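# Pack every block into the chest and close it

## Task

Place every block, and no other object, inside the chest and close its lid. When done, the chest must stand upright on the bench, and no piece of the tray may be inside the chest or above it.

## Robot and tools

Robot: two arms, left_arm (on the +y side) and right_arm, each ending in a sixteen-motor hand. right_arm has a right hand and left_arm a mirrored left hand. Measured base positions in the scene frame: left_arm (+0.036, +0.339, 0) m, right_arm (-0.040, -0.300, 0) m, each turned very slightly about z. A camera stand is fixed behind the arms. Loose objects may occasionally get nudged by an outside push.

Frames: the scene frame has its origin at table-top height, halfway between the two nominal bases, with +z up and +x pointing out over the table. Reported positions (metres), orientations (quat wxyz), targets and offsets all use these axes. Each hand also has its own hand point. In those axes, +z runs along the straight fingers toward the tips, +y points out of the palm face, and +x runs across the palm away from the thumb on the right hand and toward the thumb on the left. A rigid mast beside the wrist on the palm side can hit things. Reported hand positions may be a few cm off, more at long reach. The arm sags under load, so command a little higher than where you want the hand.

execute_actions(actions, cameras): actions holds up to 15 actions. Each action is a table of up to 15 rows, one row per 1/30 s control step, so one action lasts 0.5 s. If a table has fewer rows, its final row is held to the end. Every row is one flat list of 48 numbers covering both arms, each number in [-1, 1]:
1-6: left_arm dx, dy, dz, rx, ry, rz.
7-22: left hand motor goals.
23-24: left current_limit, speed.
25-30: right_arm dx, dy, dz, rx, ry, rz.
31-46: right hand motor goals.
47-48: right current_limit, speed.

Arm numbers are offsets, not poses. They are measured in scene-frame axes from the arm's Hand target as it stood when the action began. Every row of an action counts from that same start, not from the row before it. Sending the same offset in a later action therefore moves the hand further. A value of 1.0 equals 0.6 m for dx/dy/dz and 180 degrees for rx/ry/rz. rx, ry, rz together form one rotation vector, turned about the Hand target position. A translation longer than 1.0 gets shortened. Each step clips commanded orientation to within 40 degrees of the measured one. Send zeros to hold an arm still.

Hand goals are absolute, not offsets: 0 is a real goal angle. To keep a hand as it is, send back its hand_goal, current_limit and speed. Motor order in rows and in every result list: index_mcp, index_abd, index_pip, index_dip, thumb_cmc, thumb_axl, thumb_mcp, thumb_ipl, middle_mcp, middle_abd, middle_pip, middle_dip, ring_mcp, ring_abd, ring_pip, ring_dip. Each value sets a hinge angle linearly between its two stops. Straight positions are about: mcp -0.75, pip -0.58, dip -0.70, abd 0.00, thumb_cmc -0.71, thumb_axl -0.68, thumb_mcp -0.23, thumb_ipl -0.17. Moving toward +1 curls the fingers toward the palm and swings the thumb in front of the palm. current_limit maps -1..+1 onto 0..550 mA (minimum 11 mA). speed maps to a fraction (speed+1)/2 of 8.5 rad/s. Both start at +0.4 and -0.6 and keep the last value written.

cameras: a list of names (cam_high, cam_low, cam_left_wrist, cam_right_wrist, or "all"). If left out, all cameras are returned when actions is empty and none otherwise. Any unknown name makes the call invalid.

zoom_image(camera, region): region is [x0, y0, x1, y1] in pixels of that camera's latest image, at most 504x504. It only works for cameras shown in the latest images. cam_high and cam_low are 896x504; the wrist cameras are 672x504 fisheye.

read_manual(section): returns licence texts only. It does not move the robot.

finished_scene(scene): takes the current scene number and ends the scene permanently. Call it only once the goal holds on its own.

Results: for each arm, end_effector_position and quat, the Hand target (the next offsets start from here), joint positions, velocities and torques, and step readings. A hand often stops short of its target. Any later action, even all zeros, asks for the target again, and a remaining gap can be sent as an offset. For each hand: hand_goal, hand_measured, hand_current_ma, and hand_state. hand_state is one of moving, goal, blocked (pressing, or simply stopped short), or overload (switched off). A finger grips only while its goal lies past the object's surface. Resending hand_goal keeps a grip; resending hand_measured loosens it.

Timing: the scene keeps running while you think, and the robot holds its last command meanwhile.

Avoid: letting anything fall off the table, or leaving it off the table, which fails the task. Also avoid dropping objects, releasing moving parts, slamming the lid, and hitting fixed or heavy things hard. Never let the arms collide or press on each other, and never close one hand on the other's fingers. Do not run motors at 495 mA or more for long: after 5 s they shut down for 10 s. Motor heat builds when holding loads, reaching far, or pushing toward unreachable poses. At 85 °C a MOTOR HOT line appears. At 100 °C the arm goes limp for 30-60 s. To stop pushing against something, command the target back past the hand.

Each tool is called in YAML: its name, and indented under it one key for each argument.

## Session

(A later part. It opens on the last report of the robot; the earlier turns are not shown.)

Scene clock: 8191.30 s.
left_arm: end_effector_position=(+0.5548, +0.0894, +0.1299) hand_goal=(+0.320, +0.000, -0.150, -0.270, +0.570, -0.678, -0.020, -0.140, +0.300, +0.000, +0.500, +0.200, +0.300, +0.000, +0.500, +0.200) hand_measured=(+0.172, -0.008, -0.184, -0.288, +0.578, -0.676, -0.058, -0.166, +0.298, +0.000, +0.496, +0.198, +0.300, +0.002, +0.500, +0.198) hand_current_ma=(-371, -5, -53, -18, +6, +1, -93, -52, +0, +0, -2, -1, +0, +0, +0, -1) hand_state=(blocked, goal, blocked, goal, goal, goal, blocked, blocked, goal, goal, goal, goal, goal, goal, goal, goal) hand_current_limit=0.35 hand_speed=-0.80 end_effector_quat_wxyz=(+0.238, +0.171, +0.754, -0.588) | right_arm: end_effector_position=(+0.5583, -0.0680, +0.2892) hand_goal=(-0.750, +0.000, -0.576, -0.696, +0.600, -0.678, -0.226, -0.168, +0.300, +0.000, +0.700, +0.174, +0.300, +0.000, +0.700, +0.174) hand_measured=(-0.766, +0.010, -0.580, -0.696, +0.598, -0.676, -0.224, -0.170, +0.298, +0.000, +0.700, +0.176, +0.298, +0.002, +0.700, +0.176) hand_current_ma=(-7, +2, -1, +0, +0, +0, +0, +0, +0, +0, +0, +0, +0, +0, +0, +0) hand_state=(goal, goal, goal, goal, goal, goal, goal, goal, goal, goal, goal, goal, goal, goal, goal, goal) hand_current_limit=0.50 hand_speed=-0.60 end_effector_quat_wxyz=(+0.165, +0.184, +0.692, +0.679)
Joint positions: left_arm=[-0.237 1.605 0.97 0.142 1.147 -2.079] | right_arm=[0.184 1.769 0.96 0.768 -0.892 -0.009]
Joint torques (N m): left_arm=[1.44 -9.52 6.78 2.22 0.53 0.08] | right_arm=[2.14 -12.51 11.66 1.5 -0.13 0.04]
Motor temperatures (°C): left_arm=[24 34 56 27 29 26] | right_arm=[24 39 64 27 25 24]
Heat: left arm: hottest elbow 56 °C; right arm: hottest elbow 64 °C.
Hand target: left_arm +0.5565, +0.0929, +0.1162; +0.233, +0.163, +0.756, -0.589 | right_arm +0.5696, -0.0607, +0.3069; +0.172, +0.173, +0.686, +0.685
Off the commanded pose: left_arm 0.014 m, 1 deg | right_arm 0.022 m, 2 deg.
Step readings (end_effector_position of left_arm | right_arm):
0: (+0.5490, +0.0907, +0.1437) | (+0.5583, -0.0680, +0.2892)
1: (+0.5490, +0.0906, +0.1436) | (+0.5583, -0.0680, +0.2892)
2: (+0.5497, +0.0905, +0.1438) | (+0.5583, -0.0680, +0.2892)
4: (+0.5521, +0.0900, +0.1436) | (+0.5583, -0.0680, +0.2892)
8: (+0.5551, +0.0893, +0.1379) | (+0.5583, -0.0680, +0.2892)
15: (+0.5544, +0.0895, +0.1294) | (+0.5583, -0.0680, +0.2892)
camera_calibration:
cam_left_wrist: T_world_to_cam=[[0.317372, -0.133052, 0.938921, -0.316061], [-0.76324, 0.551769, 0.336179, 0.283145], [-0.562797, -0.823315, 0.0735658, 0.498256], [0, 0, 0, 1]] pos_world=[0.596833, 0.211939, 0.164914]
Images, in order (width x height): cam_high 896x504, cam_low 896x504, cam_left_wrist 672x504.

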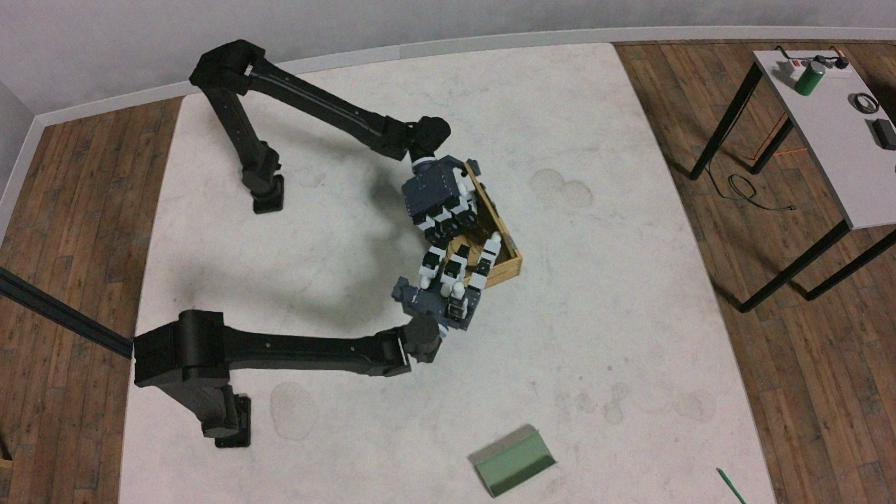

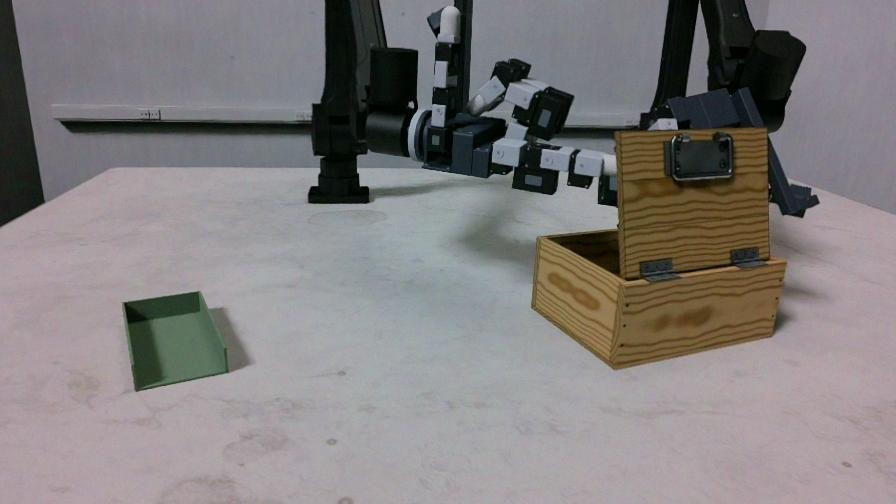

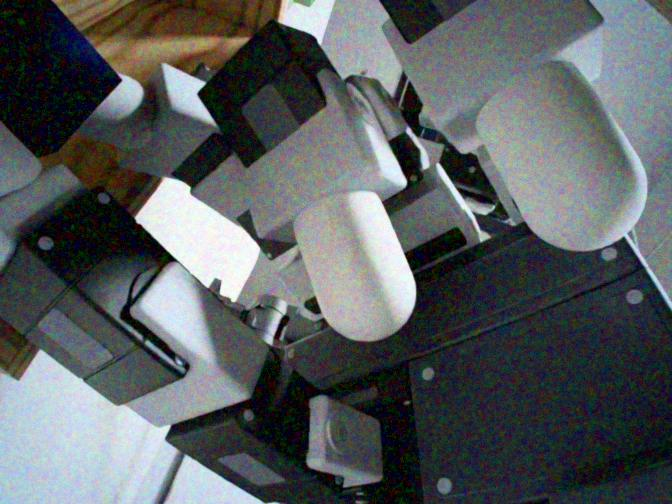

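execute_actions:
  actions:
    - [[0,0,-0.022,0,0,0,0.32,0,-0.15,-0.27,0.571,-0.678,-0.02,-0.14,0.3,0,0.5,0.2,0.3,0,0.5,0.2,0.35,-0.8, 0,0,0,0,0,0,-0.75,0,-0.576,-0.696,0.6,-0.678,-0.226,-0.168,0.3,0,0.7,0.174,0.3,0,0.7,0.174,0.5,-0.6]]
    - [[0,0,0,0,0,0,0.1,0,-0.17,-0.29,0.571,-0.678,-0.05,-0.16,0.3,0,0.5,0.2,0.3,0,0.5,0.2,0.35,-0.9, 0,0,0,0,0,0,-0.75,0,-0.576,-0.696,0.6,-0.678,-0.226,-0.168,0.3,0,0.7,0.174,0.3,0,0.7,0.174,0.5,-0.6]]
    - [[0,0,0,0,0,0,0.0,0,-0.2,-0.32,0.571,-0.678,-0.06,-0.17,0.3,0,0.5,0.2,0.3,0,0.5,0.2,0.4,-0.85, 0,0,0,0,0,0,-0.75,0,-0.576,-0.696,0.6,-0.678,-0.226,-0.168,0.3,0,0.7,0.174,0.3,0,0.7,0.174,0.5,-0.6]]
  cameras: ["cam_high","cam_left_wrist"]

Scene clock: 8206.77 s.
left_arm: end_effector_position=(+0.5580, +0.0885, +0.1237) hand_goal=(+0.000, +0.000, -0.200, -0.320, +0.570, -0.678, -0.060, -0.170, +0.300, +0.000, +0.500, +0.200, +0.300, +0.000, +0.500, +0.200) hand_measured=(+0.028, +0.006, -0.192, -0.318, +0.568, -0.676, -0.052, -0.164, +0.298, +0.000, +0.496, +0.198, +0.300, +0.002, +0.500, +0.198) hand_current_ma=(+44, +3, +6, +1, -1, +1, +10, +5, +0, +0, -2, -1, +0, +0, +0, -1) hand_state=(blocked, goal, goal, goal, goal, goal, goal, goal, goal, goal, goal, goal, goal, goal, goal, goal) hand_current_limit=0.40 hand_speed=-0.85 end_effector_quat_wxyz=(+0.245, +0.176, +0.750, -0.589) | right_arm: end_effector_position=(+0.5583, -0.0680, +0.2892) hand_goal=(-0.750, +0.000, -0.576, -0.696, +0.600, -0.678, -0.226, -0.168, +0.300, +0.000, +0.700, +0.174, +0.300, +0.000, +0.700, +0.174) hand_measured=(-0.766, +0.010, -0.580, -0.696, +0.598, -0.676, -0.224, -0.170, +0.298, +0.000, +0.700, +0.176, +0.298, +0.002, +0.700, +0.176) hand_current_ma=(-7, +2, -1, +0, +0, +0, +0, +0, +0, +0, +0, +0, +0, +0, +0, +0) hand_state=(goal, goal, goal, goal, goal, goal, goal, goal, goal, goal, goal, goal, goal, goal, goal, goal) hand_current_limit=0.50 hand_speed=-0.60 end_effector_quat_wxyz=(+0.165, +0.184, +0.692, +0.679)
Joint positions: left_arm=[-0.237 1.622 0.961 0.188 1.148 -2.079] | right_arm=[0.184 1.769 0.96 0.768 -0.892 -0.009]
Joint torques (N m): left_arm=[1.55 -9.23 6.19 1.91 0.44 0.08] | right_arm=[2.2 -12.57 11.67 1.5 -0.13 0.04]
Motor temperatures (°C): left_arm=[24 35 55 27 29 26] | right_arm=[24 39 64 27 25 24]
Heat: left arm: hottest elbow 55 °C; right arm: hottest elbow 64 °C.
Hand target: left_arm +0.5564, +0.0930, +0.1029; +0.233, +0.163, +0.756, -0.589 | right_arm +0.5696, -0.0607, +0.3069; +0.172, +0.173, +0.686, +0.685
Off the commanded pose: left_arm 0.021 m, 2 deg | right_arm 0.022 m, 2 deg.
Step readings (end_effector_position of left_arm | right_arm):
0: (+0.5549, +0.0894, +0.1299) | (+0.5583, -0.0680, +0.2892)
1: (+0.5549, +0.0894, +0.1299) | (+0.5583, -0.0680, +0.2892)
2: (+0.5551, +0.0893, +0.1298) | (+0.5583, -0.0680, +0.2892)
4: (+0.5558, +0.0892, +0.1294) | (+0.5583, -0.0680, +0.2892)
8: (+0.5557, +0.0890, +0.1248) | (+0.5583, -0.0680, +0.2892)
15: (+0.5569, +0.0887, +0.1254) | (+0.5583, -0.0680, +0.2892)
16: (+0.5570, +0.0887, +0.1253) | (+0.5583, -0.0680, +0.2892)
17: (+0.5571, +0.0887, +0.1250) | (+0.5583, -0.0680, +0.2892)
19: (+0.5571, +0.0886, +0.1241) | (+0.5583, -0.0680, +0.2892)
23: (+0.5574, +0.0886, +0.1235) | (+0.5583, -0.0680, +0.2892)
30: (+0.5574, +0.0886, +0.1233) | (+0.5583, -0.0680, +0.2892)
31: (+0.5574, +0.0886, +0.1231) | (+0.5583, -0.0680, +0.2892)
32: (+0.5574, +0.0886, +0.1231) | (+0.5583, -0.0680, +0.2892)
34: (+0.5575, +0.0886, +0.1232) | (+0.5583, -0.0680, +0.2892)
38: (+0.5578, +0.0885, +0.1236) | (+0.5583, -0.0680, +0.2892)
45: (+0.5580, +0.0885, +0.1237) | (+0.5583, -0.0680, +0.2892)
camera_calibration:
cam_left_wrist: T_world_to_cam=[[0.299422, -0.128728, 0.945397, -0.302634], [-0.768711, 0.554396, 0.31895, 0.293122], [-0.565182, -0.822237, 0.0670437, 0.501802], [0, 0, 0, 1]] pos_world=[0.599551, 0.211137, 0.158976]
Images, in order (width x height): cam_high 896x504, cam_left_wrist 672x504.

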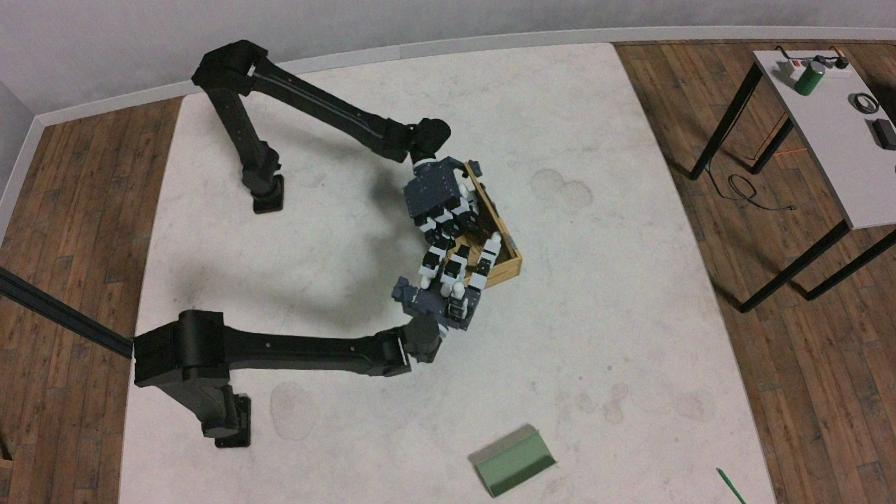

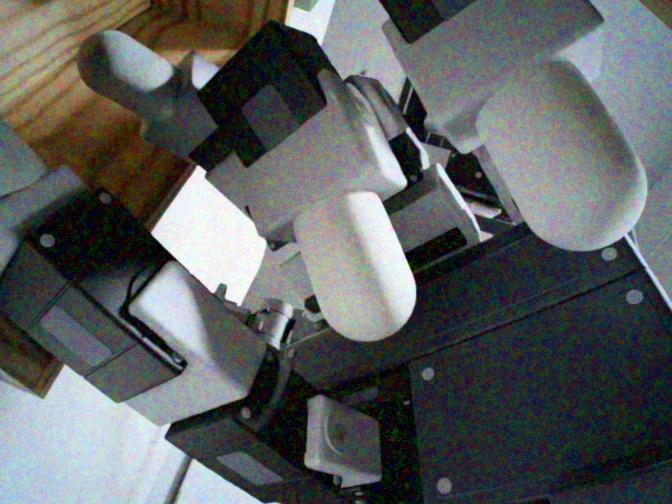

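execute_actions:
  actions:
    - [[-0.01,0,0.07,0,0,0,0.0,0,-0.2,-0.32,0.571,-0.678,-0.06,-0.17,0.3,0,0.5,0.2,0.3,0,0.5,0.2,0.4,-0.85, 0,0,0,0,0,0,-0.75,0,-0.576,-0.696,0.6,-0.678,-0.226,-0.168,0.3,0,0.7,0.174,0.3,0,0.7,0.174,0.5,-0.6]]
    - [[-0.04,0.0,0.06,0,0,0,0.0,0,-0.2,-0.32,0.571,-0.678,-0.06,-0.17,0.3,0,0.5,0.2,0.3,0,0.5,0.2,0.4,-0.85, 0,0,0,0,0,0,-0.75,0,-0.576,-0.696,0.6,-0.678,-0.226,-0.168,0.3,0,0.7,0.174,0.3,0,0.7,0.174,0.5,-0.6]]
    - [[-0.04,0.03,0.05,0,0,0,0.0,0,-0.2,-0.32,0.571,-0.678,-0.06,-0.17,0.3,0,0.5,0.2,0.3,0,0.5,0.2,0.4,-0.85, 0,0,0,0,0,0,-0.75,0,-0.576,-0.696,0.6,-0.678,-0.226,-0.168,0.3,0,0.7,0.174,0.3,0,0.7,0.174,0.5,-0.6]]
  cameras: ["cam_high","cam_low","cam_left_wrist"]

Scene clock: 8223.80 s.
left_arm: end_effector_position=(+0.5036, +0.1061, +0.2122) hand_goal=(+0.000, +0.000, -0.200, -0.320, +0.570, -0.678, -0.060, -0.170, +0.300, +0.000, +0.500, +0.200, +0.300, +0.000, +0.500, +0.200) hand_measured=(+0.008, +0.000, -0.198, -0.318, +0.568, -0.676, -0.058, -0.168, +0.298, +0.000, +0.496, +0.198, +0.300, +0.002, +0.500, +0.198) hand_current_ma=(+7, +0, +1, +1, -1, +1, +1, +1, +0, +0, -2, -1, +0, +0, +0, -1) hand_state=(goal, goal, goal, goal, goal, goal, goal, goal, goal, goal, goal, goal, goal, goal, goal, goal) hand_current_limit=0.40 hand_speed=-0.85 end_effector_quat_wxyz=(+0.234, +0.166, +0.755, -0.590) | right_arm: end_effector_position=(+0.5581, -0.0679, +0.2892) hand_goal=(-0.750, +0.000, -0.576, -0.696, +0.600, -0.678, -0.226, -0.168, +0.300, +0.000, +0.700, +0.174, +0.300, +0.000, +0.700, +0.174) hand_measured=(-0.766, +0.018, -0.580, -0.696, +0.598, -0.676, -0.224, -0.170, +0.298, +0.000, +0.700, +0.176, +0.298, +0.002, +0.700, +0.176) hand_current_ma=(-7, +6, -1, +0, +0, +0, +0, +0, +0, +0, +0, +0, +0, +0, +0, +0) hand_state=(goal, goal, goal, goal, goal, goal, goal, goal, goal, goal, goal, goal, goal, goal, goal, goal) hand_current_limit=0.50 hand_speed=-0.60 end_effector_quat_wxyz=(+0.164, +0.184, +0.692, +0.679)
Joint positions: left_arm=[-0.224 1.356 0.948 -0.099 1.159 -2.077] | right_arm=[0.184 1.769 0.96 0.768 -0.893 -0.009]
Joint torques (N m): left_arm=[1.55 -9.05 7.82 0.92 0.56 0.2] | right_arm=[2.2 -12.45 11.66 1.5 -0.1 0.03]
Motor temperatures (°C): left_arm=[24 35 53 27 29 26] | right_arm=[24 39 64 27 25 24]
Heat: left arm: hottest elbow 53 °C; right arm: hottest elbow 64 °C.
Hand target: left_arm +0.5024, +0.1110, +0.2110; +0.233, +0.163, +0.756, -0.589 | right_arm +0.5696, -0.0608, +0.3069; +0.172, +0.173, +0.686, +0.685
Off the commanded pose: left_arm 0.005 m, 0 deg | right_arm 0.022 m, 2 deg.
Step readings (end_effector_position of left_arm | right_arm):
0: (+0.5580, +0.0885, +0.1237) | (+0.5583, -0.0680, +0.2892)
1: (+0.5580, +0.0885, +0.1237) | (+0.5583, -0.0680, +0.2892)
2: (+0.5578, +0.0885, +0.1236) | (+0.5583, -0.0680, +0.2892)
4: (+0.5562, +0.0891, +0.1229) | (+0.5583, -0.0680, +0.2892)
8: (+0.5518, +0.0909, +0.1267) | (+0.5581, -0.0679, +0.2892)
15: (+0.5485, +0.0920, +0.1332) | (+0.5581, -0.0679, +0.2892)
16: (+0.5484, +0.0920, +0.1331) | (+0.5581, -0.0679, +0.2892)
17: (+0.5474, +0.0924, +0.1335) | (+0.5581, -0.0679, +0.2892)
19: (+0.5440, +0.0934, +0.1380) | (+0.5581, -0.0679, +0.2892)
23: (+0.5355, +0.0949, +0.1616) | (+0.5581, -0.0679, +0.2892)
30: (+0.5308, +0.0960, +0.1824) | (+0.5581, -0.0679, +0.2892)
31: (+0.5304, +0.0961, +0.1819) | (+0.5581, -0.0679, +0.2892)
32: (+0.5288, +0.0964, +0.1810) | (+0.5581, -0.0679, +0.2892)
34: (+0.5230, +0.0970, +0.1815) | (+0.5581, -0.0679, +0.2892)
38: (+0.5099, +0.1006, +0.1947) | (+0.5581, -0.0679, +0.2892)
45: (+0.5045, +0.1054, +0.2133) | (+0.5581, -0.0679, +0.2892)
camera_calibration:
cam_left_wrist: T_world_to_cam=[[0.329348, -0.129711, 0.935256, -0.380582], [-0.760282, 0.550942, 0.344142, 0.204094], [-0.559911, -0.824401, 0.0828348, 0.473846], [0, 0, 0, 1]] pos_world=[0.545825, 0.22883, 0.246454]
Images, in order (width x height): cam_high 896x504, cam_low 896x504, cam_left_wrist 672x504.

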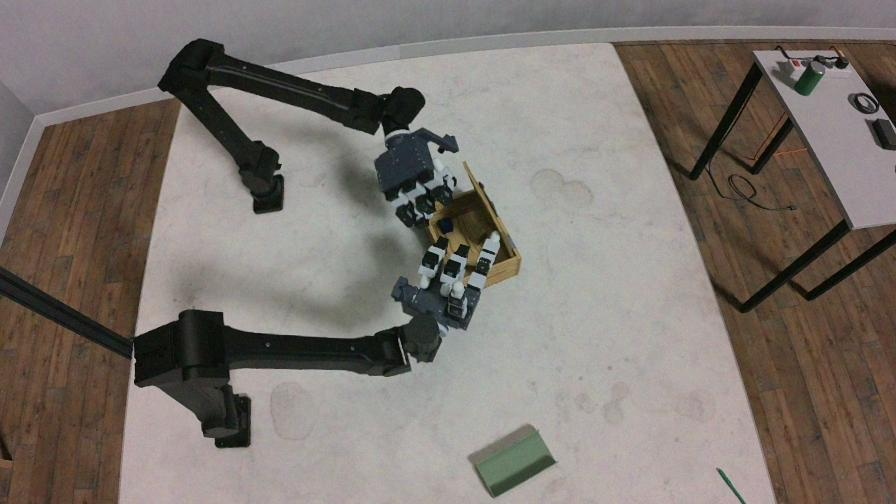

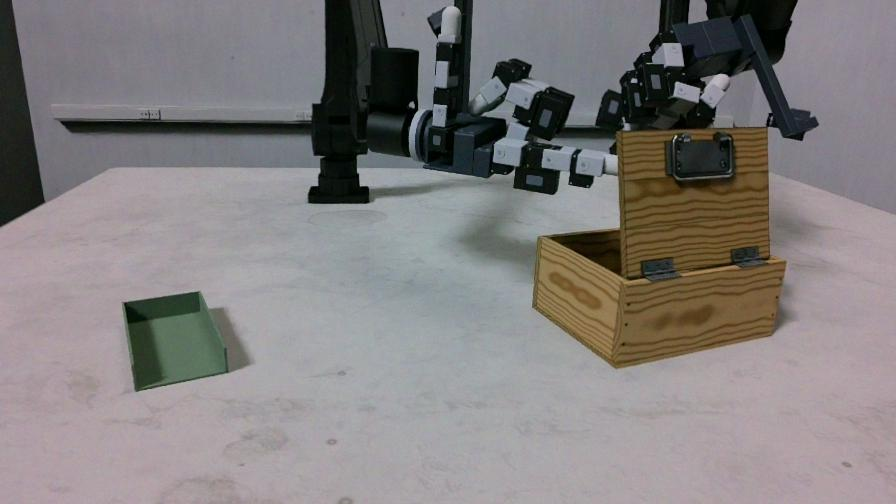

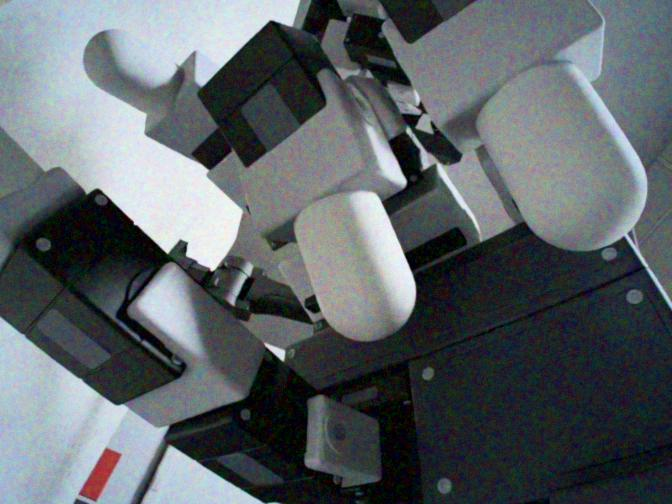

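execute_actions:
  actions:
    - [[-0.03,0.08,0.05,0,0,0,0.0,0,-0.2,-0.32,0.571,-0.678,-0.06,-0.17,0.3,0,0.5,0.2,0.3,0,0.5,0.2,0.4,-0.85, 0,0,0,0,0,0,-0.75,0,-0.576,-0.696,0.6,-0.678,-0.226,-0.168,0.3,0,0.7,0.174,0.3,0,0.7,0.174,0.5,-0.6]]
    - [[0,0.12,0.03,0,0,0,0.0,0,-0.2,-0.32,0.571,-0.678,-0.06,-0.17,0.3,0,0.5,0.2,0.3,0,0.5,0.2,0.4,-0.85, 0,0,0,0,0,0,-0.75,0,-0.576,-0.696,0.6,-0.678,-0.226,-0.168,0.3,0,0.7,0.174,0.3,0,0.7,0.174,0.5,-0.6]]
    - [[0,0.12,0.0,0,0,0,0.0,0,-0.2,-0.32,0.571,-0.678,-0.06,-0.17,0.3,0,0.5,0.2,0.3,0,0.5,0.2,0.4,-0.85, 0,0,0,0,0,0,-0.75,0,-0.576,-0.696,0.6,-0.678,-0.226,-0.168,0.3,0,0.7,0.174,0.3,0,0.7,0.174,0.5,-0.6]]
  cameras: ["cam_high","cam_low","cam_left_wrist"]

zoom_image:
  camera: "cam_high"
  region: [400, 150, 540, 310]

Scene clock: 8242.30 s.
left_arm: end_effector_position=(+0.4684, +0.3012, +0.2459) hand_goal=(+0.000, +0.000, -0.200, -0.320, +0.570, -0.678, -0.060, -0.170, +0.300, +0.000, +0.500, +0.200, +0.300, +0.000, +0.500, +0.200) hand_measured=(+0.004, +0.000, -0.198, -0.318, +0.568, -0.676, -0.060, -0.168, +0.300, +0.000, +0.496, +0.198, +0.300, +0.002, +0.500, +0.198) hand_current_ma=(+2, +0, +1, +1, -1, +1, +0, +1, +0, +0, -2, -1, +0, +0, +0, -1) hand_state=(goal, goal, goal, goal, goal, goal, goal, goal, goal, goal, goal, goal, goal, goal, goal, goal) hand_current_limit=0.40 hand_speed=-0.85 end_effector_quat_wxyz=(+0.277, +0.098, +0.760, -0.579) | right_arm: end_effector_position=(+0.5581, -0.0679, +0.2892) hand_goal=(-0.750, +0.000, -0.576, -0.696, +0.600, -0.678, -0.226, -0.168, +0.300, +0.000, +0.700, +0.174, +0.300, +0.000, +0.700, +0.174) hand_measured=(-0.766, +0.018, -0.580, -0.696, +0.598, -0.676, -0.224, -0.170, +0.298, +0.000, +0.700, +0.176, +0.298, +0.002, +0.700, +0.176) hand_current_ma=(-7, +6, -1, +0, +0, +0, +0, +0, +0, +0, +0, +0, +0, +0, +0, +0) hand_state=(goal, goal, goal, goal, goal, goal, goal, goal, goal, goal, goal, goal, goal, goal, goal, goal) hand_current_limit=0.50 hand_speed=-0.60 end_effector_quat_wxyz=(+0.164, +0.184, +0.692, +0.679)
Joint positions: left_arm=[0.258 1.292 1.075 -1.14 1.391 -1.214] | right_arm=[0.184 1.769 0.96 0.768 -0.893 -0.009]
Joint torques (N m): left_arm=[0.09 -5.83 11.48 0.1 0.78 0.25] | right_arm=[2.2 -12.45 11.67 1.5 -0.1 0.04]
Motor temperatures (°C): left_arm=[24 35 54 27 29 26] | right_arm=[24 39 65 27 25 24]
Heat: left arm: hottest elbow 54 °C; right arm: hottest elbow 65 °C.
Hand target: left_arm +0.4844, +0.3028, +0.2590; +0.233, +0.163, +0.756, -0.589 | right_arm +0.5696, -0.0608, +0.3069; +0.172, +0.173, +0.686, +0.685
Off the commanded pose: left_arm 0.021 m, 9 deg | right_arm 0.022 m, 2 deg.
Step readings (end_effector_position of left_arm | right_arm):
0: (+0.5036, +0.1061, +0.2122) | (+0.5581, -0.0679, +0.2892)
1: (+0.5034, +0.1062, +0.2121) | (+0.5581, -0.0679, +0.2892)
2: (+0.5005, +0.1069, +0.2119) | (+0.5581, -0.0679, +0.2892)
4: (+0.4932, +0.1138, +0.2126) | (+0.5581, -0.0679, +0.2892)
8: (+0.4879, +0.1418, +0.2242) | (+0.5581, -0.0679, +0.2892)
15: (+0.4805, +0.1583, +0.2322) | (+0.5581, -0.0679, +0.2892)
16: (+0.4794, +0.1584, +0.2314) | (+0.5581, -0.0679, +0.2892)
17: (+0.4759, +0.1591, +0.2314) | (+0.5581, -0.0679, +0.2892)
19: (+0.4699, +0.1675, +0.2317) | (+0.5581, -0.0679, +0.2892)
23: (+0.4703, +0.2104, +0.2284) | (+0.5581, -0.0679, +0.2892)
30: (+0.4666, +0.2316, +0.2314) | (+0.5581, -0.0679, +0.2892)
31: (+0.4665, +0.2316, +0.2334) | (+0.5581, -0.0679, +0.2892)
32: (+0.4657, +0.2320, +0.2361) | (+0.5581, -0.0679, +0.2892)
34: (+0.4644, +0.2407, +0.2390) | (+0.5581, -0.0679, +0.2892)
38: (+0.4644, +0.2821, +0.2370) | (+0.5581, -0.0679, +0.2892)
45: (+0.4646, +0.3001, +0.2467) | (+0.5581, -0.0679, +0.2892)
camera_calibration:
cam_left_wrist: T_world_to_cam=[[0.358305, -0.0526486, 0.932119, -0.411139], [-0.833647, 0.431429, 0.344821, 0.128385], [-0.420297, -0.900609, 0.110693, 0.562891], [0, 0, 0, 1]] pos_world=[0.490923, 0.42991, 0.276653]
Images, in order (width x height): cam_high 896x504, cam_low 896x504, cam_left_wrist 672x504.

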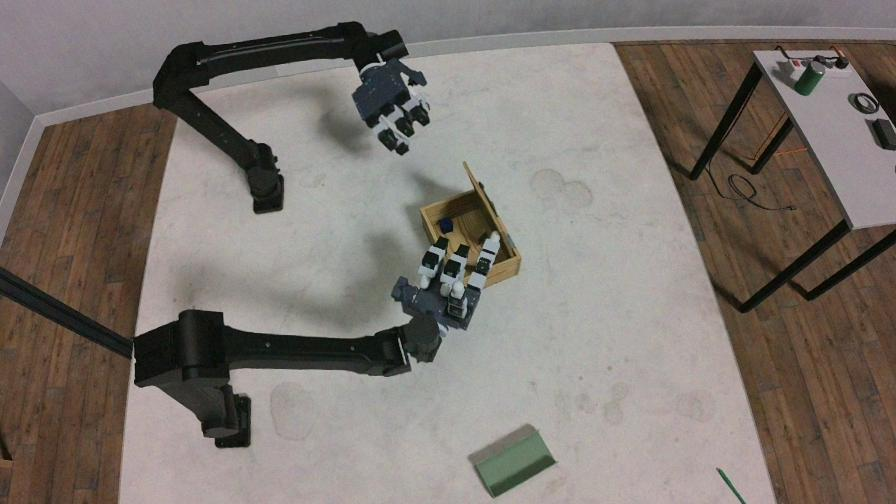

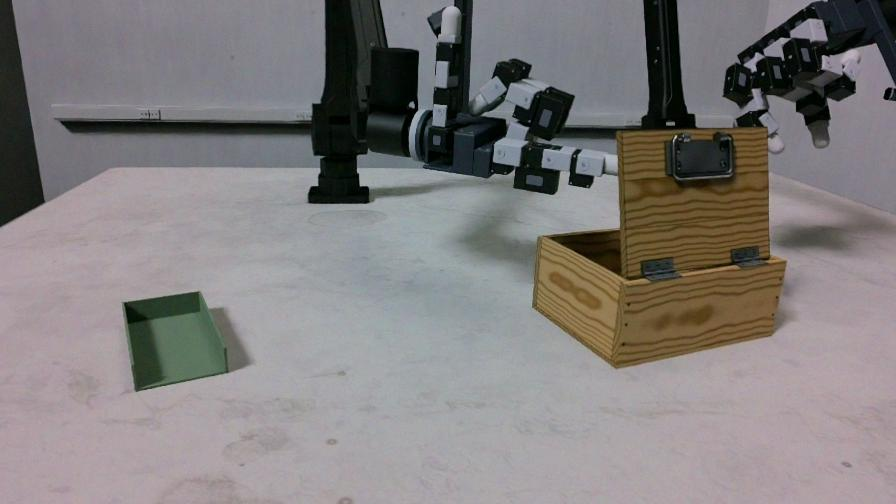

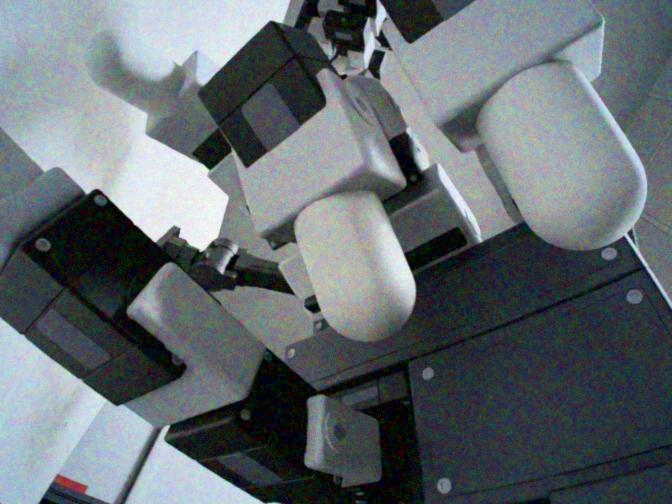

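Scaled by 3.150.

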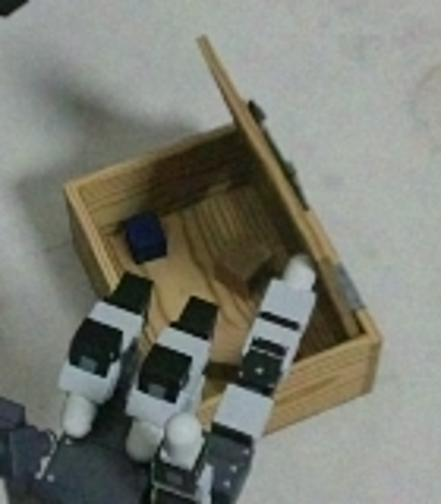

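execute_actions:
  actions:
    - [[-0.04,0.0,0.04,0.0396,-0.1,0.0669,-0.75,0,-0.576,-0.696,0.571,-0.678,-0.06,-0.17,0.3,0,0.5,0.2,0.3,0,0.5,0.2,0.5,-0.6, 0,0,0,0,0,0,-0.75,0,-0.576,-0.696,0.6,-0.678,-0.226,-0.168,0.3,0,0.7,0.174,0.3,0,0.7,0.174,0.5,-0.6]]
    - [[-0.05,-0.05,-0.02,0.0396,-0.1,0.0669,-0.75,0,-0.576,-0.696,0.571,-0.678,-0.06,-0.17,0.3,0,0.5,0.2,0.3,0,0.5,0.2,0.5,-0.6, 0,0,0,0,0,0,-0.75,0,-0.576,-0.696,0.6,-0.678,-0.226,-0.168,0.3,0,0.7,0.174,0.3,0,0.7,0.174,0.5,-0.6]]
    - [[-0.05,-0.06,-0.05,0.0396,-0.1,0.0669,-0.75,0,-0.576,-0.696,0.571,-0.678,-0.06,-0.17,0.3,0,0.5,0.2,0.3,0,0.5,0.2,0.5,-0.6, 0,0,0,0,0,0,-0.75,0,-0.576,-0.696,0.6,-0.678,-0.226,-0.168,0.3,0,0.7,0.174,0.3,0,0.7,0.174,0.5,-0.6]]
  cameras: ["cam_high","cam_low","cam_left_wrist"]

Scene clock: 8367.23 s.
left_arm: end_effector_position=(+0.3990, +0.2404, +0.2460) hand_goal=(-0.750, +0.000, -0.576, -0.696, +0.570, -0.678, -0.060, -0.170, +0.300, +0.000, +0.500, +0.200, +0.300, +0.000, +0.500, +0.200) hand_measured=(-0.748, -0.002, -0.574, -0.694, +0.562, -0.678, -0.060, -0.168, +0.298, +0.000, +0.498, +0.198, +0.298, +0.000, +0.500, +0.198) hand_current_ma=(+1, -1, +1, +1, -6, +0, +0, +1, +0, +0, -1, -1, +0, +0, +0, -1) hand_state=(goal, goal, goal, goal, goal, goal, goal, goal, goal, goal, goal, goal, goal, goal, goal, goal) hand_current_limit=0.50 hand_speed=-0.60 end_effector_quat_wxyz=(+0.671, +0.217, +0.676, -0.213) | right_arm: end_effector_position=(+0.5581, -0.0679, +0.2892) hand_goal=(-0.750, +0.000, -0.576, -0.696, +0.600, -0.678, -0.226, -0.168, +0.300, +0.000, +0.700, +0.174, +0.300, +0.000, +0.700, +0.174) hand_measured=(-0.766, +0.018, -0.580, -0.696, +0.598, -0.676, -0.224, -0.170, +0.298, +0.000, +0.700, +0.176, +0.298, +0.002, +0.700, +0.176) hand_current_ma=(-7, +6, -1, +0, +0, +0, +0, +0, +0, +0, +0, +0, +0, +0, +0, +0) hand_state=(goal, goal, goal, goal, goal, goal, goal, goal, goal, goal, goal, goal, goal, goal, goal, goal) hand_current_limit=0.50 hand_speed=-0.60 end_effector_quat_wxyz=(+0.164, +0.184, +0.692, +0.679)
Joint positions: left_arm=[-0.393 0.622 0.259 0.355 0.245 -1.564] | right_arm=[0.184 1.769 0.96 0.768 -0.893 -0.009]
Joint torques (N m): left_arm=[0.15 1.03 8.05 2.89 -0.13 0.15] | right_arm=[2.2 -12.51 11.67 1.51 -0.1 0.04]
Motor temperatures (°C): left_arm=[24 33 64 27 29 26] | right_arm=[24 39 65 27 25 24]
Heat: left arm: hottest elbow 64 °C; right arm: hottest elbow 65 °C.
Hand target: left_arm +0.4004, +0.2369, +0.2411; +0.675, +0.213, +0.674, -0.213 | right_arm +0.5696, -0.0608, +0.3069; +0.172, +0.173, +0.686, +0.685
Off the commanded pose: left_arm 0.006 m, 1 deg | right_arm 0.022 m, 2 deg.
Step readings (end_effector_position of left_arm | right_arm):
0: (+0.4684, +0.3012, +0.2459) | (+0.5581, -0.0679, +0.2892)
1: (+0.4685, +0.3014, +0.2457) | (+0.5581, -0.0679, +0.2892)
2: (+0.4692, +0.3030, +0.2450) | (+0.5581, -0.0679, +0.2892)
4: (+0.4718, +0.3071, +0.2464) | (+0.5581, -0.0679, +0.2892)
8: (+0.4641, +0.3075, +0.2667) | (+0.5581, -0.0679, +0.2892)
15: (+0.4614, +0.3064, +0.2957) | (+0.5581, -0.0679, +0.2892)
16: (+0.4619, +0.3066, +0.2938) | (+0.5581, -0.0679, +0.2892)
17: (+0.4629, +0.3069, +0.2895) | (+0.5581, -0.0679, +0.2892)
19: (+0.4585, +0.3052, +0.2748) | (+0.5581, -0.0679, +0.2892)
23: (+0.4364, +0.2855, +0.2561) | (+0.5581, -0.0679, +0.2892)
30: (+0.4333, +0.2794, +0.2794) | (+0.5581, -0.0679, +0.2892)
31: (+0.4337, +0.2801, +0.2800) | (+0.5581, -0.0679, +0.2892)
32: (+0.4349, +0.2825, +0.2790) | (+0.5581, -0.0679, +0.2892)
34: (+0.4302, +0.2811, +0.2694) | (+0.5581, -0.0679, +0.2892)
38: (+0.4059, +0.2582, +0.2392) | (+0.5581, -0.0679, +0.2892)
45: (+0.3967, +0.2439, +0.2404) | (+0.5581, -0.0679, +0.2892)
camera_calibration:
cam_left_wrist: T_world_to_cam=[[-0.358225, -0.508696, 0.782881, 0.0427092], [-0.903638, -0.0219383, -0.427735, 0.423669], [0.234762, -0.860667, -0.451818, 0.346435], [0, 0, 0, 1]] pos_world=[0.316814, 0.329185, 0.304307]
Images, in order (width x height): cam_high 896x504, cam_low 896x504, cam_left_wrist 672x504.

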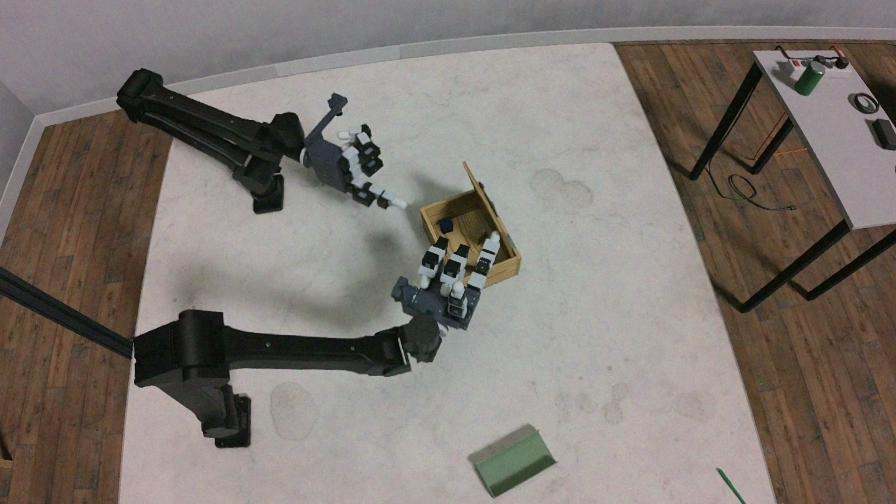

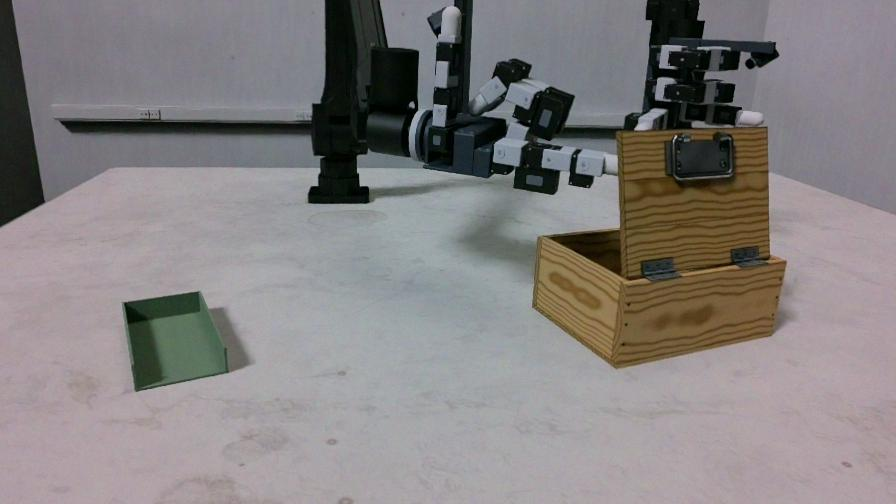

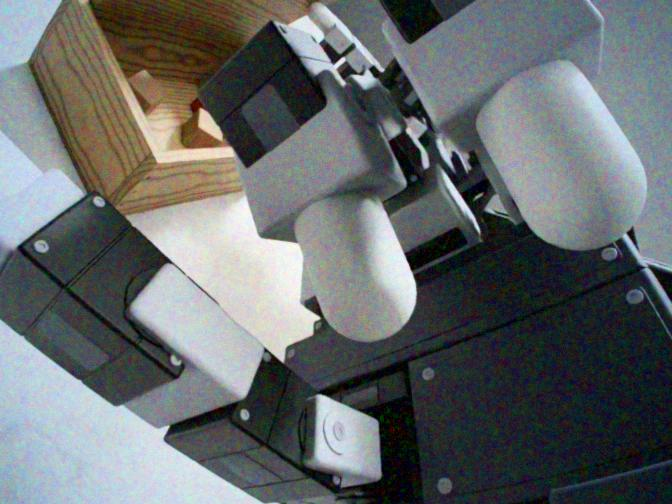

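Excellent view into the chest; zooming in on the red item.

zoom_image:
  camera: "cam_left_wrist"
  region: [100, 40, 300, 190]

Scaled by 2.520 from the camera's 672x504 image, which has a finer 960x720 frame.

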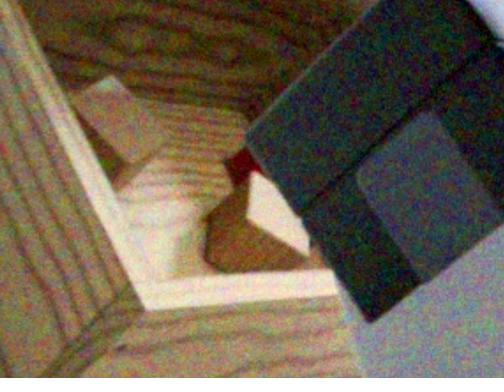

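execute_actions:
  actions:
    - [[0,0,0,0,0,0,-0.75,0,-0.576,-0.696,0.571,-0.678,-0.06,-0.17,-0.75,0,-0.55,-0.65,-0.75,0,-0.55,-0.65,0.5,-0.4, 0,0,0,0,0,0,-0.75,0,-0.576,-0.696,0.6,-0.678,-0.226,-0.168,0.3,0,0.7,0.174,0.3,0,0.7,0.174,0.5,-0.6]]
    - [[0,0,0,0,0,0,-0.75,0,-0.576,-0.696,0.571,-0.678,-0.06,-0.17,-0.75,0,-0.55,-0.65,-0.75,0,-0.55,-0.65,0.5,-0.4, 0,0,0,0,0,0,-0.75,0,-0.576,-0.696,0.6,-0.678,-0.226,-0.168,0.3,0,0.7,0.174,0.3,0,0.7,0.174,0.5,-0.6]]
  cameras: ["cam_left_wrist"]

zoom_image:
  camera: "cam_left_wrist"
  region: [100, 0, 400, 200]

Scene clock: 8391.70 s.
left_arm: end_effector_position=(+0.4010, +0.2394, +0.2478) hand_goal=(-0.750, +0.000, -0.576, -0.696, +0.570, -0.678, -0.060, -0.170, -0.750, +0.000, -0.550, -0.650, -0.750, +0.000, -0.550, -0.650) hand_measured=(-0.748, -0.002, -0.574, -0.694, +0.562, -0.678, -0.060, -0.168, -0.748, -0.002, -0.548, -0.648, -0.748, -0.002, -0.548, -0.648) hand_current_ma=(+1, -1, +1, +1, -6, +0, +0, +1, +1, +0, +1, +1, +1, +0, +1, +1) hand_state=(goal, goal, goal, goal, goal, goal, goal, goal, goal, goal, goal, goal, goal, goal, goal, goal) hand_current_limit=0.50 hand_speed=-0.40 end_effector_quat_wxyz=(+0.677, +0.213, +0.673, -0.209) | right_arm: end_effector_position=(+0.5581, -0.0679, +0.2892) hand_goal=(-0.750, +0.000, -0.576, -0.696, +0.600, -0.678, -0.226, -0.168, +0.300, +0.000, +0.700, +0.174, +0.300, +0.000, +0.700, +0.174) hand_measured=(-0.766, +0.018, -0.580, -0.696, +0.598, -0.676, -0.224, -0.170, +0.298, +0.000, +0.700, +0.176, +0.298, +0.002, +0.700, +0.176) hand_current_ma=(-7, +6, -1, +0, +0, +0, +0, +0, +0, +0, +0, +0, +0, +0, +0, +0) hand_state=(goal, goal, goal, goal, goal, goal, goal, goal, goal, goal, goal, goal, goal, goal, goal, goal) hand_current_limit=0.50 hand_speed=-0.60 end_effector_quat_wxyz=(+0.164, +0.184, +0.692, +0.679)
Joint positions: left_arm=[-0.406 0.64 0.259 0.385 0.222 -1.564] | right_arm=[0.184 1.769 0.96 0.768 -0.893 -0.009]
Joint torques (N m): left_arm=[0.09 1.03 7.84 2.97 -0.11 0.05] | right_arm=[2.14 -12.51 11.67 1.5 -0.1 0.04]
Motor temperatures (°C): left_arm=[24 32 60 28 28 26] | right_arm=[24 39 65 27 25 24]
Heat: left arm: hottest elbow 60 °C; right arm: hottest elbow 65 °C.
Hand target: left_arm +0.4004, +0.2369, +0.2411; +0.675, +0.213, +0.674, -0.213 | right_arm +0.5696, -0.0608, +0.3069; +0.172, +0.173, +0.686, +0.685
Off the commanded pose: left_arm 0.007 m, 0 deg | right_arm 0.022 m, 2 deg.
Step readings (end_effector_position of left_arm | right_arm):
0: (+0.3990, +0.2404, +0.2460) | (+0.5581, -0.0679, +0.2892)
1: (+0.3990, +0.2405, +0.2461) | (+0.5581, -0.0679, +0.2892)
2: (+0.3992, +0.2411, +0.2465) | (+0.5581, -0.0679, +0.2892)
4: (+0.3998, +0.2415, +0.2474) | (+0.5581, -0.0679, +0.2892)
8: (+0.4009, +0.2408, +0.2473) | (+0.5581, -0.0679, +0.2892)
15: (+0.4012, +0.2401, +0.2475) | (+0.5581, -0.0679, +0.2892)
16: (+0.4012, +0.2401, +0.2476) | (+0.5581, -0.0679, +0.2892)
17: (+0.4012, +0.2401, +0.2476) | (+0.5581, -0.0679, +0.2892)
19: (+0.4011, +0.2399, +0.2477) | (+0.5581, -0.0679, +0.2892)
23: (+0.4010, +0.2394, +0.2478) | (+0.5581, -0.0679, +0.2892)
30: (+0.4010, +0.2394, +0.2478) | (+0.5581, -0.0679, +0.2892)
camera_calibration:
cam_left_wrist: T_world_to_cam=[[-0.361737, -0.509063, 0.781025, 0.0434409], [-0.898283, -0.0338547, -0.438112, 0.429501], [0.249468, -0.860063, -0.445036, 0.338148], [0, 0, 0, 1]] pos_world=[0.317171, 0.327484, 0.304729]
Images, in order (width x height): cam_left_wrist 672x504.

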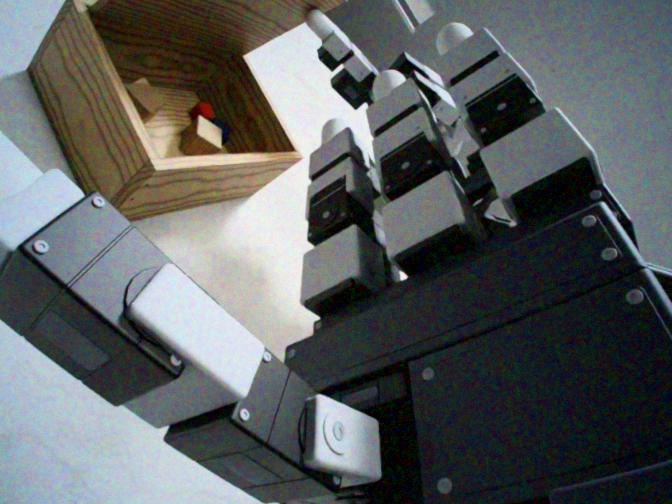

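Scaled by 1.680 from the camera's 672x504 image, which has a finer 960x720 frame.

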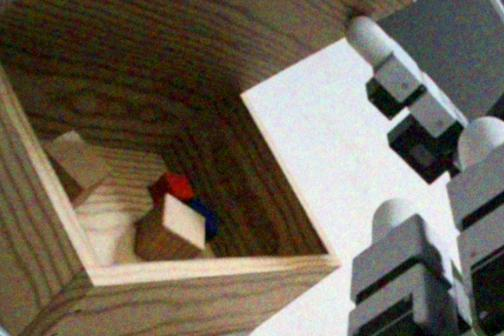

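zoom_image:
  camera: "cam_left_wrist"
  region: [160, 80, 260, 170]

Scaled by 5.040 from the camera's 672x504 image, which has a finer 960x720 frame.

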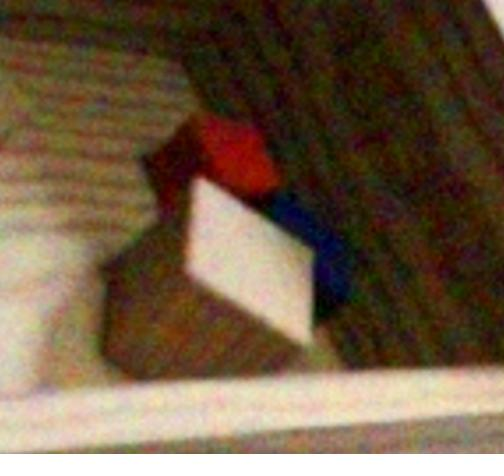

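execute_actions:
  actions: []
  cameras: ["cam_high","cam_low"]

zoom_image:
  camera: "cam_low"
  region: [100, 260, 280, 410]

zoom_image:
  camera: "cam_high"
  region: [440, 390, 600, 504]

zoom_image:
  camera: "cam_high"
  region: [110, 80, 500, 504]

Scene clock: 8412.63 s.
left_arm: end_effector_position=(+0.4010, +0.2394, +0.2478) hand_goal=(-0.750, +0.000, -0.576, -0.696, +0.570, -0.678, -0.060, -0.170, -0.750, +0.000, -0.550, -0.650, -0.750, +0.000, -0.550, -0.650) hand_measured=(-0.748, -0.002, -0.574, -0.694, +0.562, -0.678, -0.060, -0.168, -0.748, -0.002, -0.548, -0.648, -0.748, -0.002, -0.548, -0.648) hand_current_ma=(+1, -1, +1, +1, -6, +0, +0, +1, +1, +0, +1, +1, +1, +0, +1, +1) hand_state=(goal, goal, goal, goal, goal, goal, goal, goal, goal, goal, goal, goal, goal, goal, goal, goal) hand_current_limit=0.50 hand_speed=-0.40 end_effector_quat_wxyz=(+0.677, +0.213, +0.673, -0.209) | right_arm: end_effector_position=(+0.5581, -0.0679, +0.2892) hand_goal=(-0.750, +0.000, -0.576, -0.696, +0.600, -0.678, -0.226, -0.168, +0.300, +0.000, +0.700, +0.174, +0.300, +0.000, +0.700, +0.174) hand_measured=(-0.766, +0.018, -0.580, -0.696, +0.598, -0.676, -0.224, -0.170, +0.298, +0.000, +0.700, +0.176, +0.298, +0.002, +0.700, +0.176) hand_current_ma=(-7, +6, -1, +0, +0, +0, +0, +0, +0, +0, +0, +0, +0, +0, +0, +0) hand_state=(goal, goal, goal, goal, goal, goal, goal, goal, goal, goal, goal, goal, goal, goal, goal, goal) hand_current_limit=0.50 hand_speed=-0.60 end_effector_quat_wxyz=(+0.164, +0.184, +0.692, +0.679)
Joint positions: left_arm=[-0.406 0.64 0.259 0.385 0.222 -1.564] | right_arm=[0.184 1.769 0.96 0.768 -0.893 -0.009]
Joint velocities: within noise
Joint torques (N m): left_arm=[0.09 1.14 7.87 2.92 -0.12 0.05] | right_arm=[2.14 -12.51 11.64 1.51 -0.1 0.04]
Motor temperatures (°C): left_arm=[24 32 58 28 28 26] | right_arm=[24 39 65 27 25 24]
Heat: left arm: hottest elbow 58 °C; right arm: hottest elbow 65 °C.
Hand target: left_arm +0.4004, +0.2369, +0.2411; +0.675, +0.213, +0.674, -0.213 | right_arm +0.5696, -0.0608, +0.3069; +0.172, +0.173, +0.686, +0.685
Off the commanded pose: left_arm 0.007 m, 0 deg | right_arm 0.022 m, 2 deg.
Images, in order (width x height): cam_high 896x504, cam_low 896x504.

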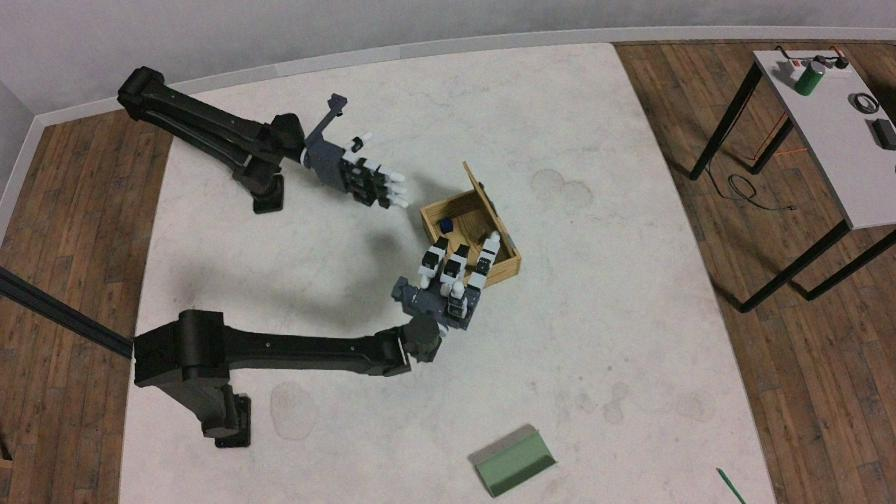

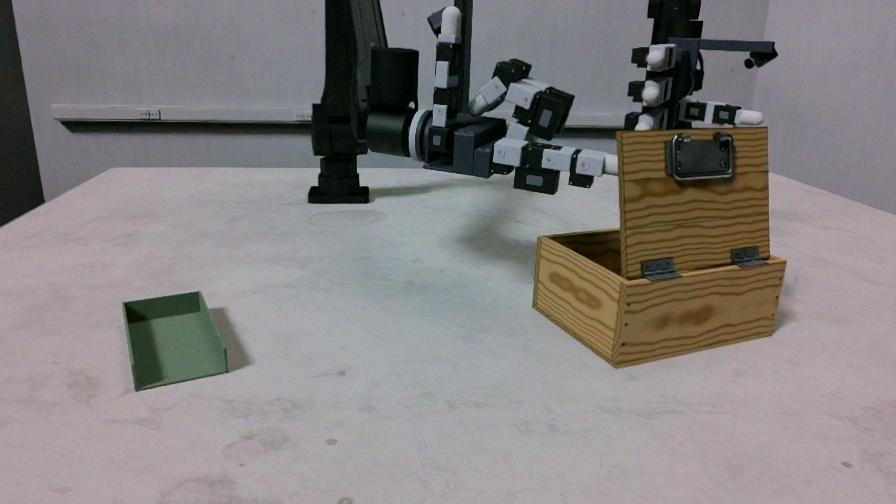

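Scaled by 2.800.

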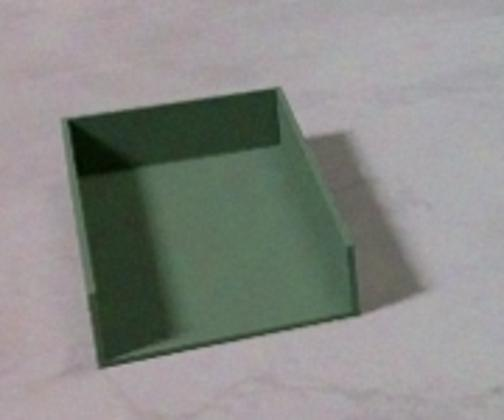

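Scaled by 3.150.

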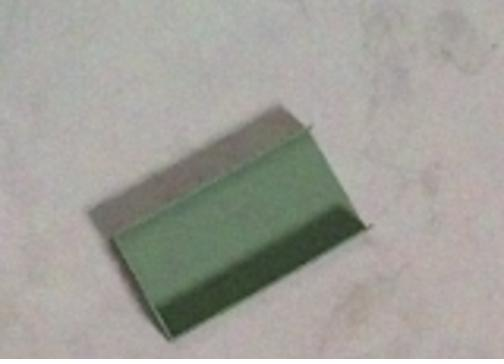

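Scaled by 1.189.

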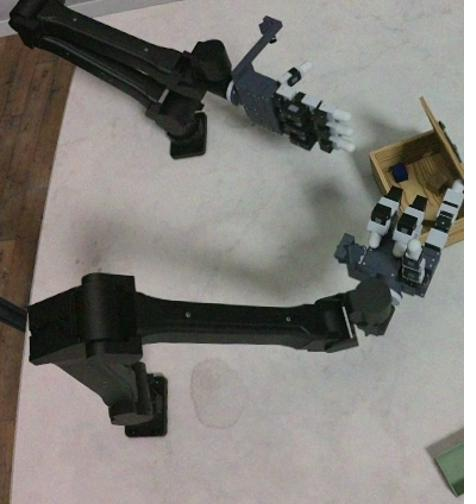

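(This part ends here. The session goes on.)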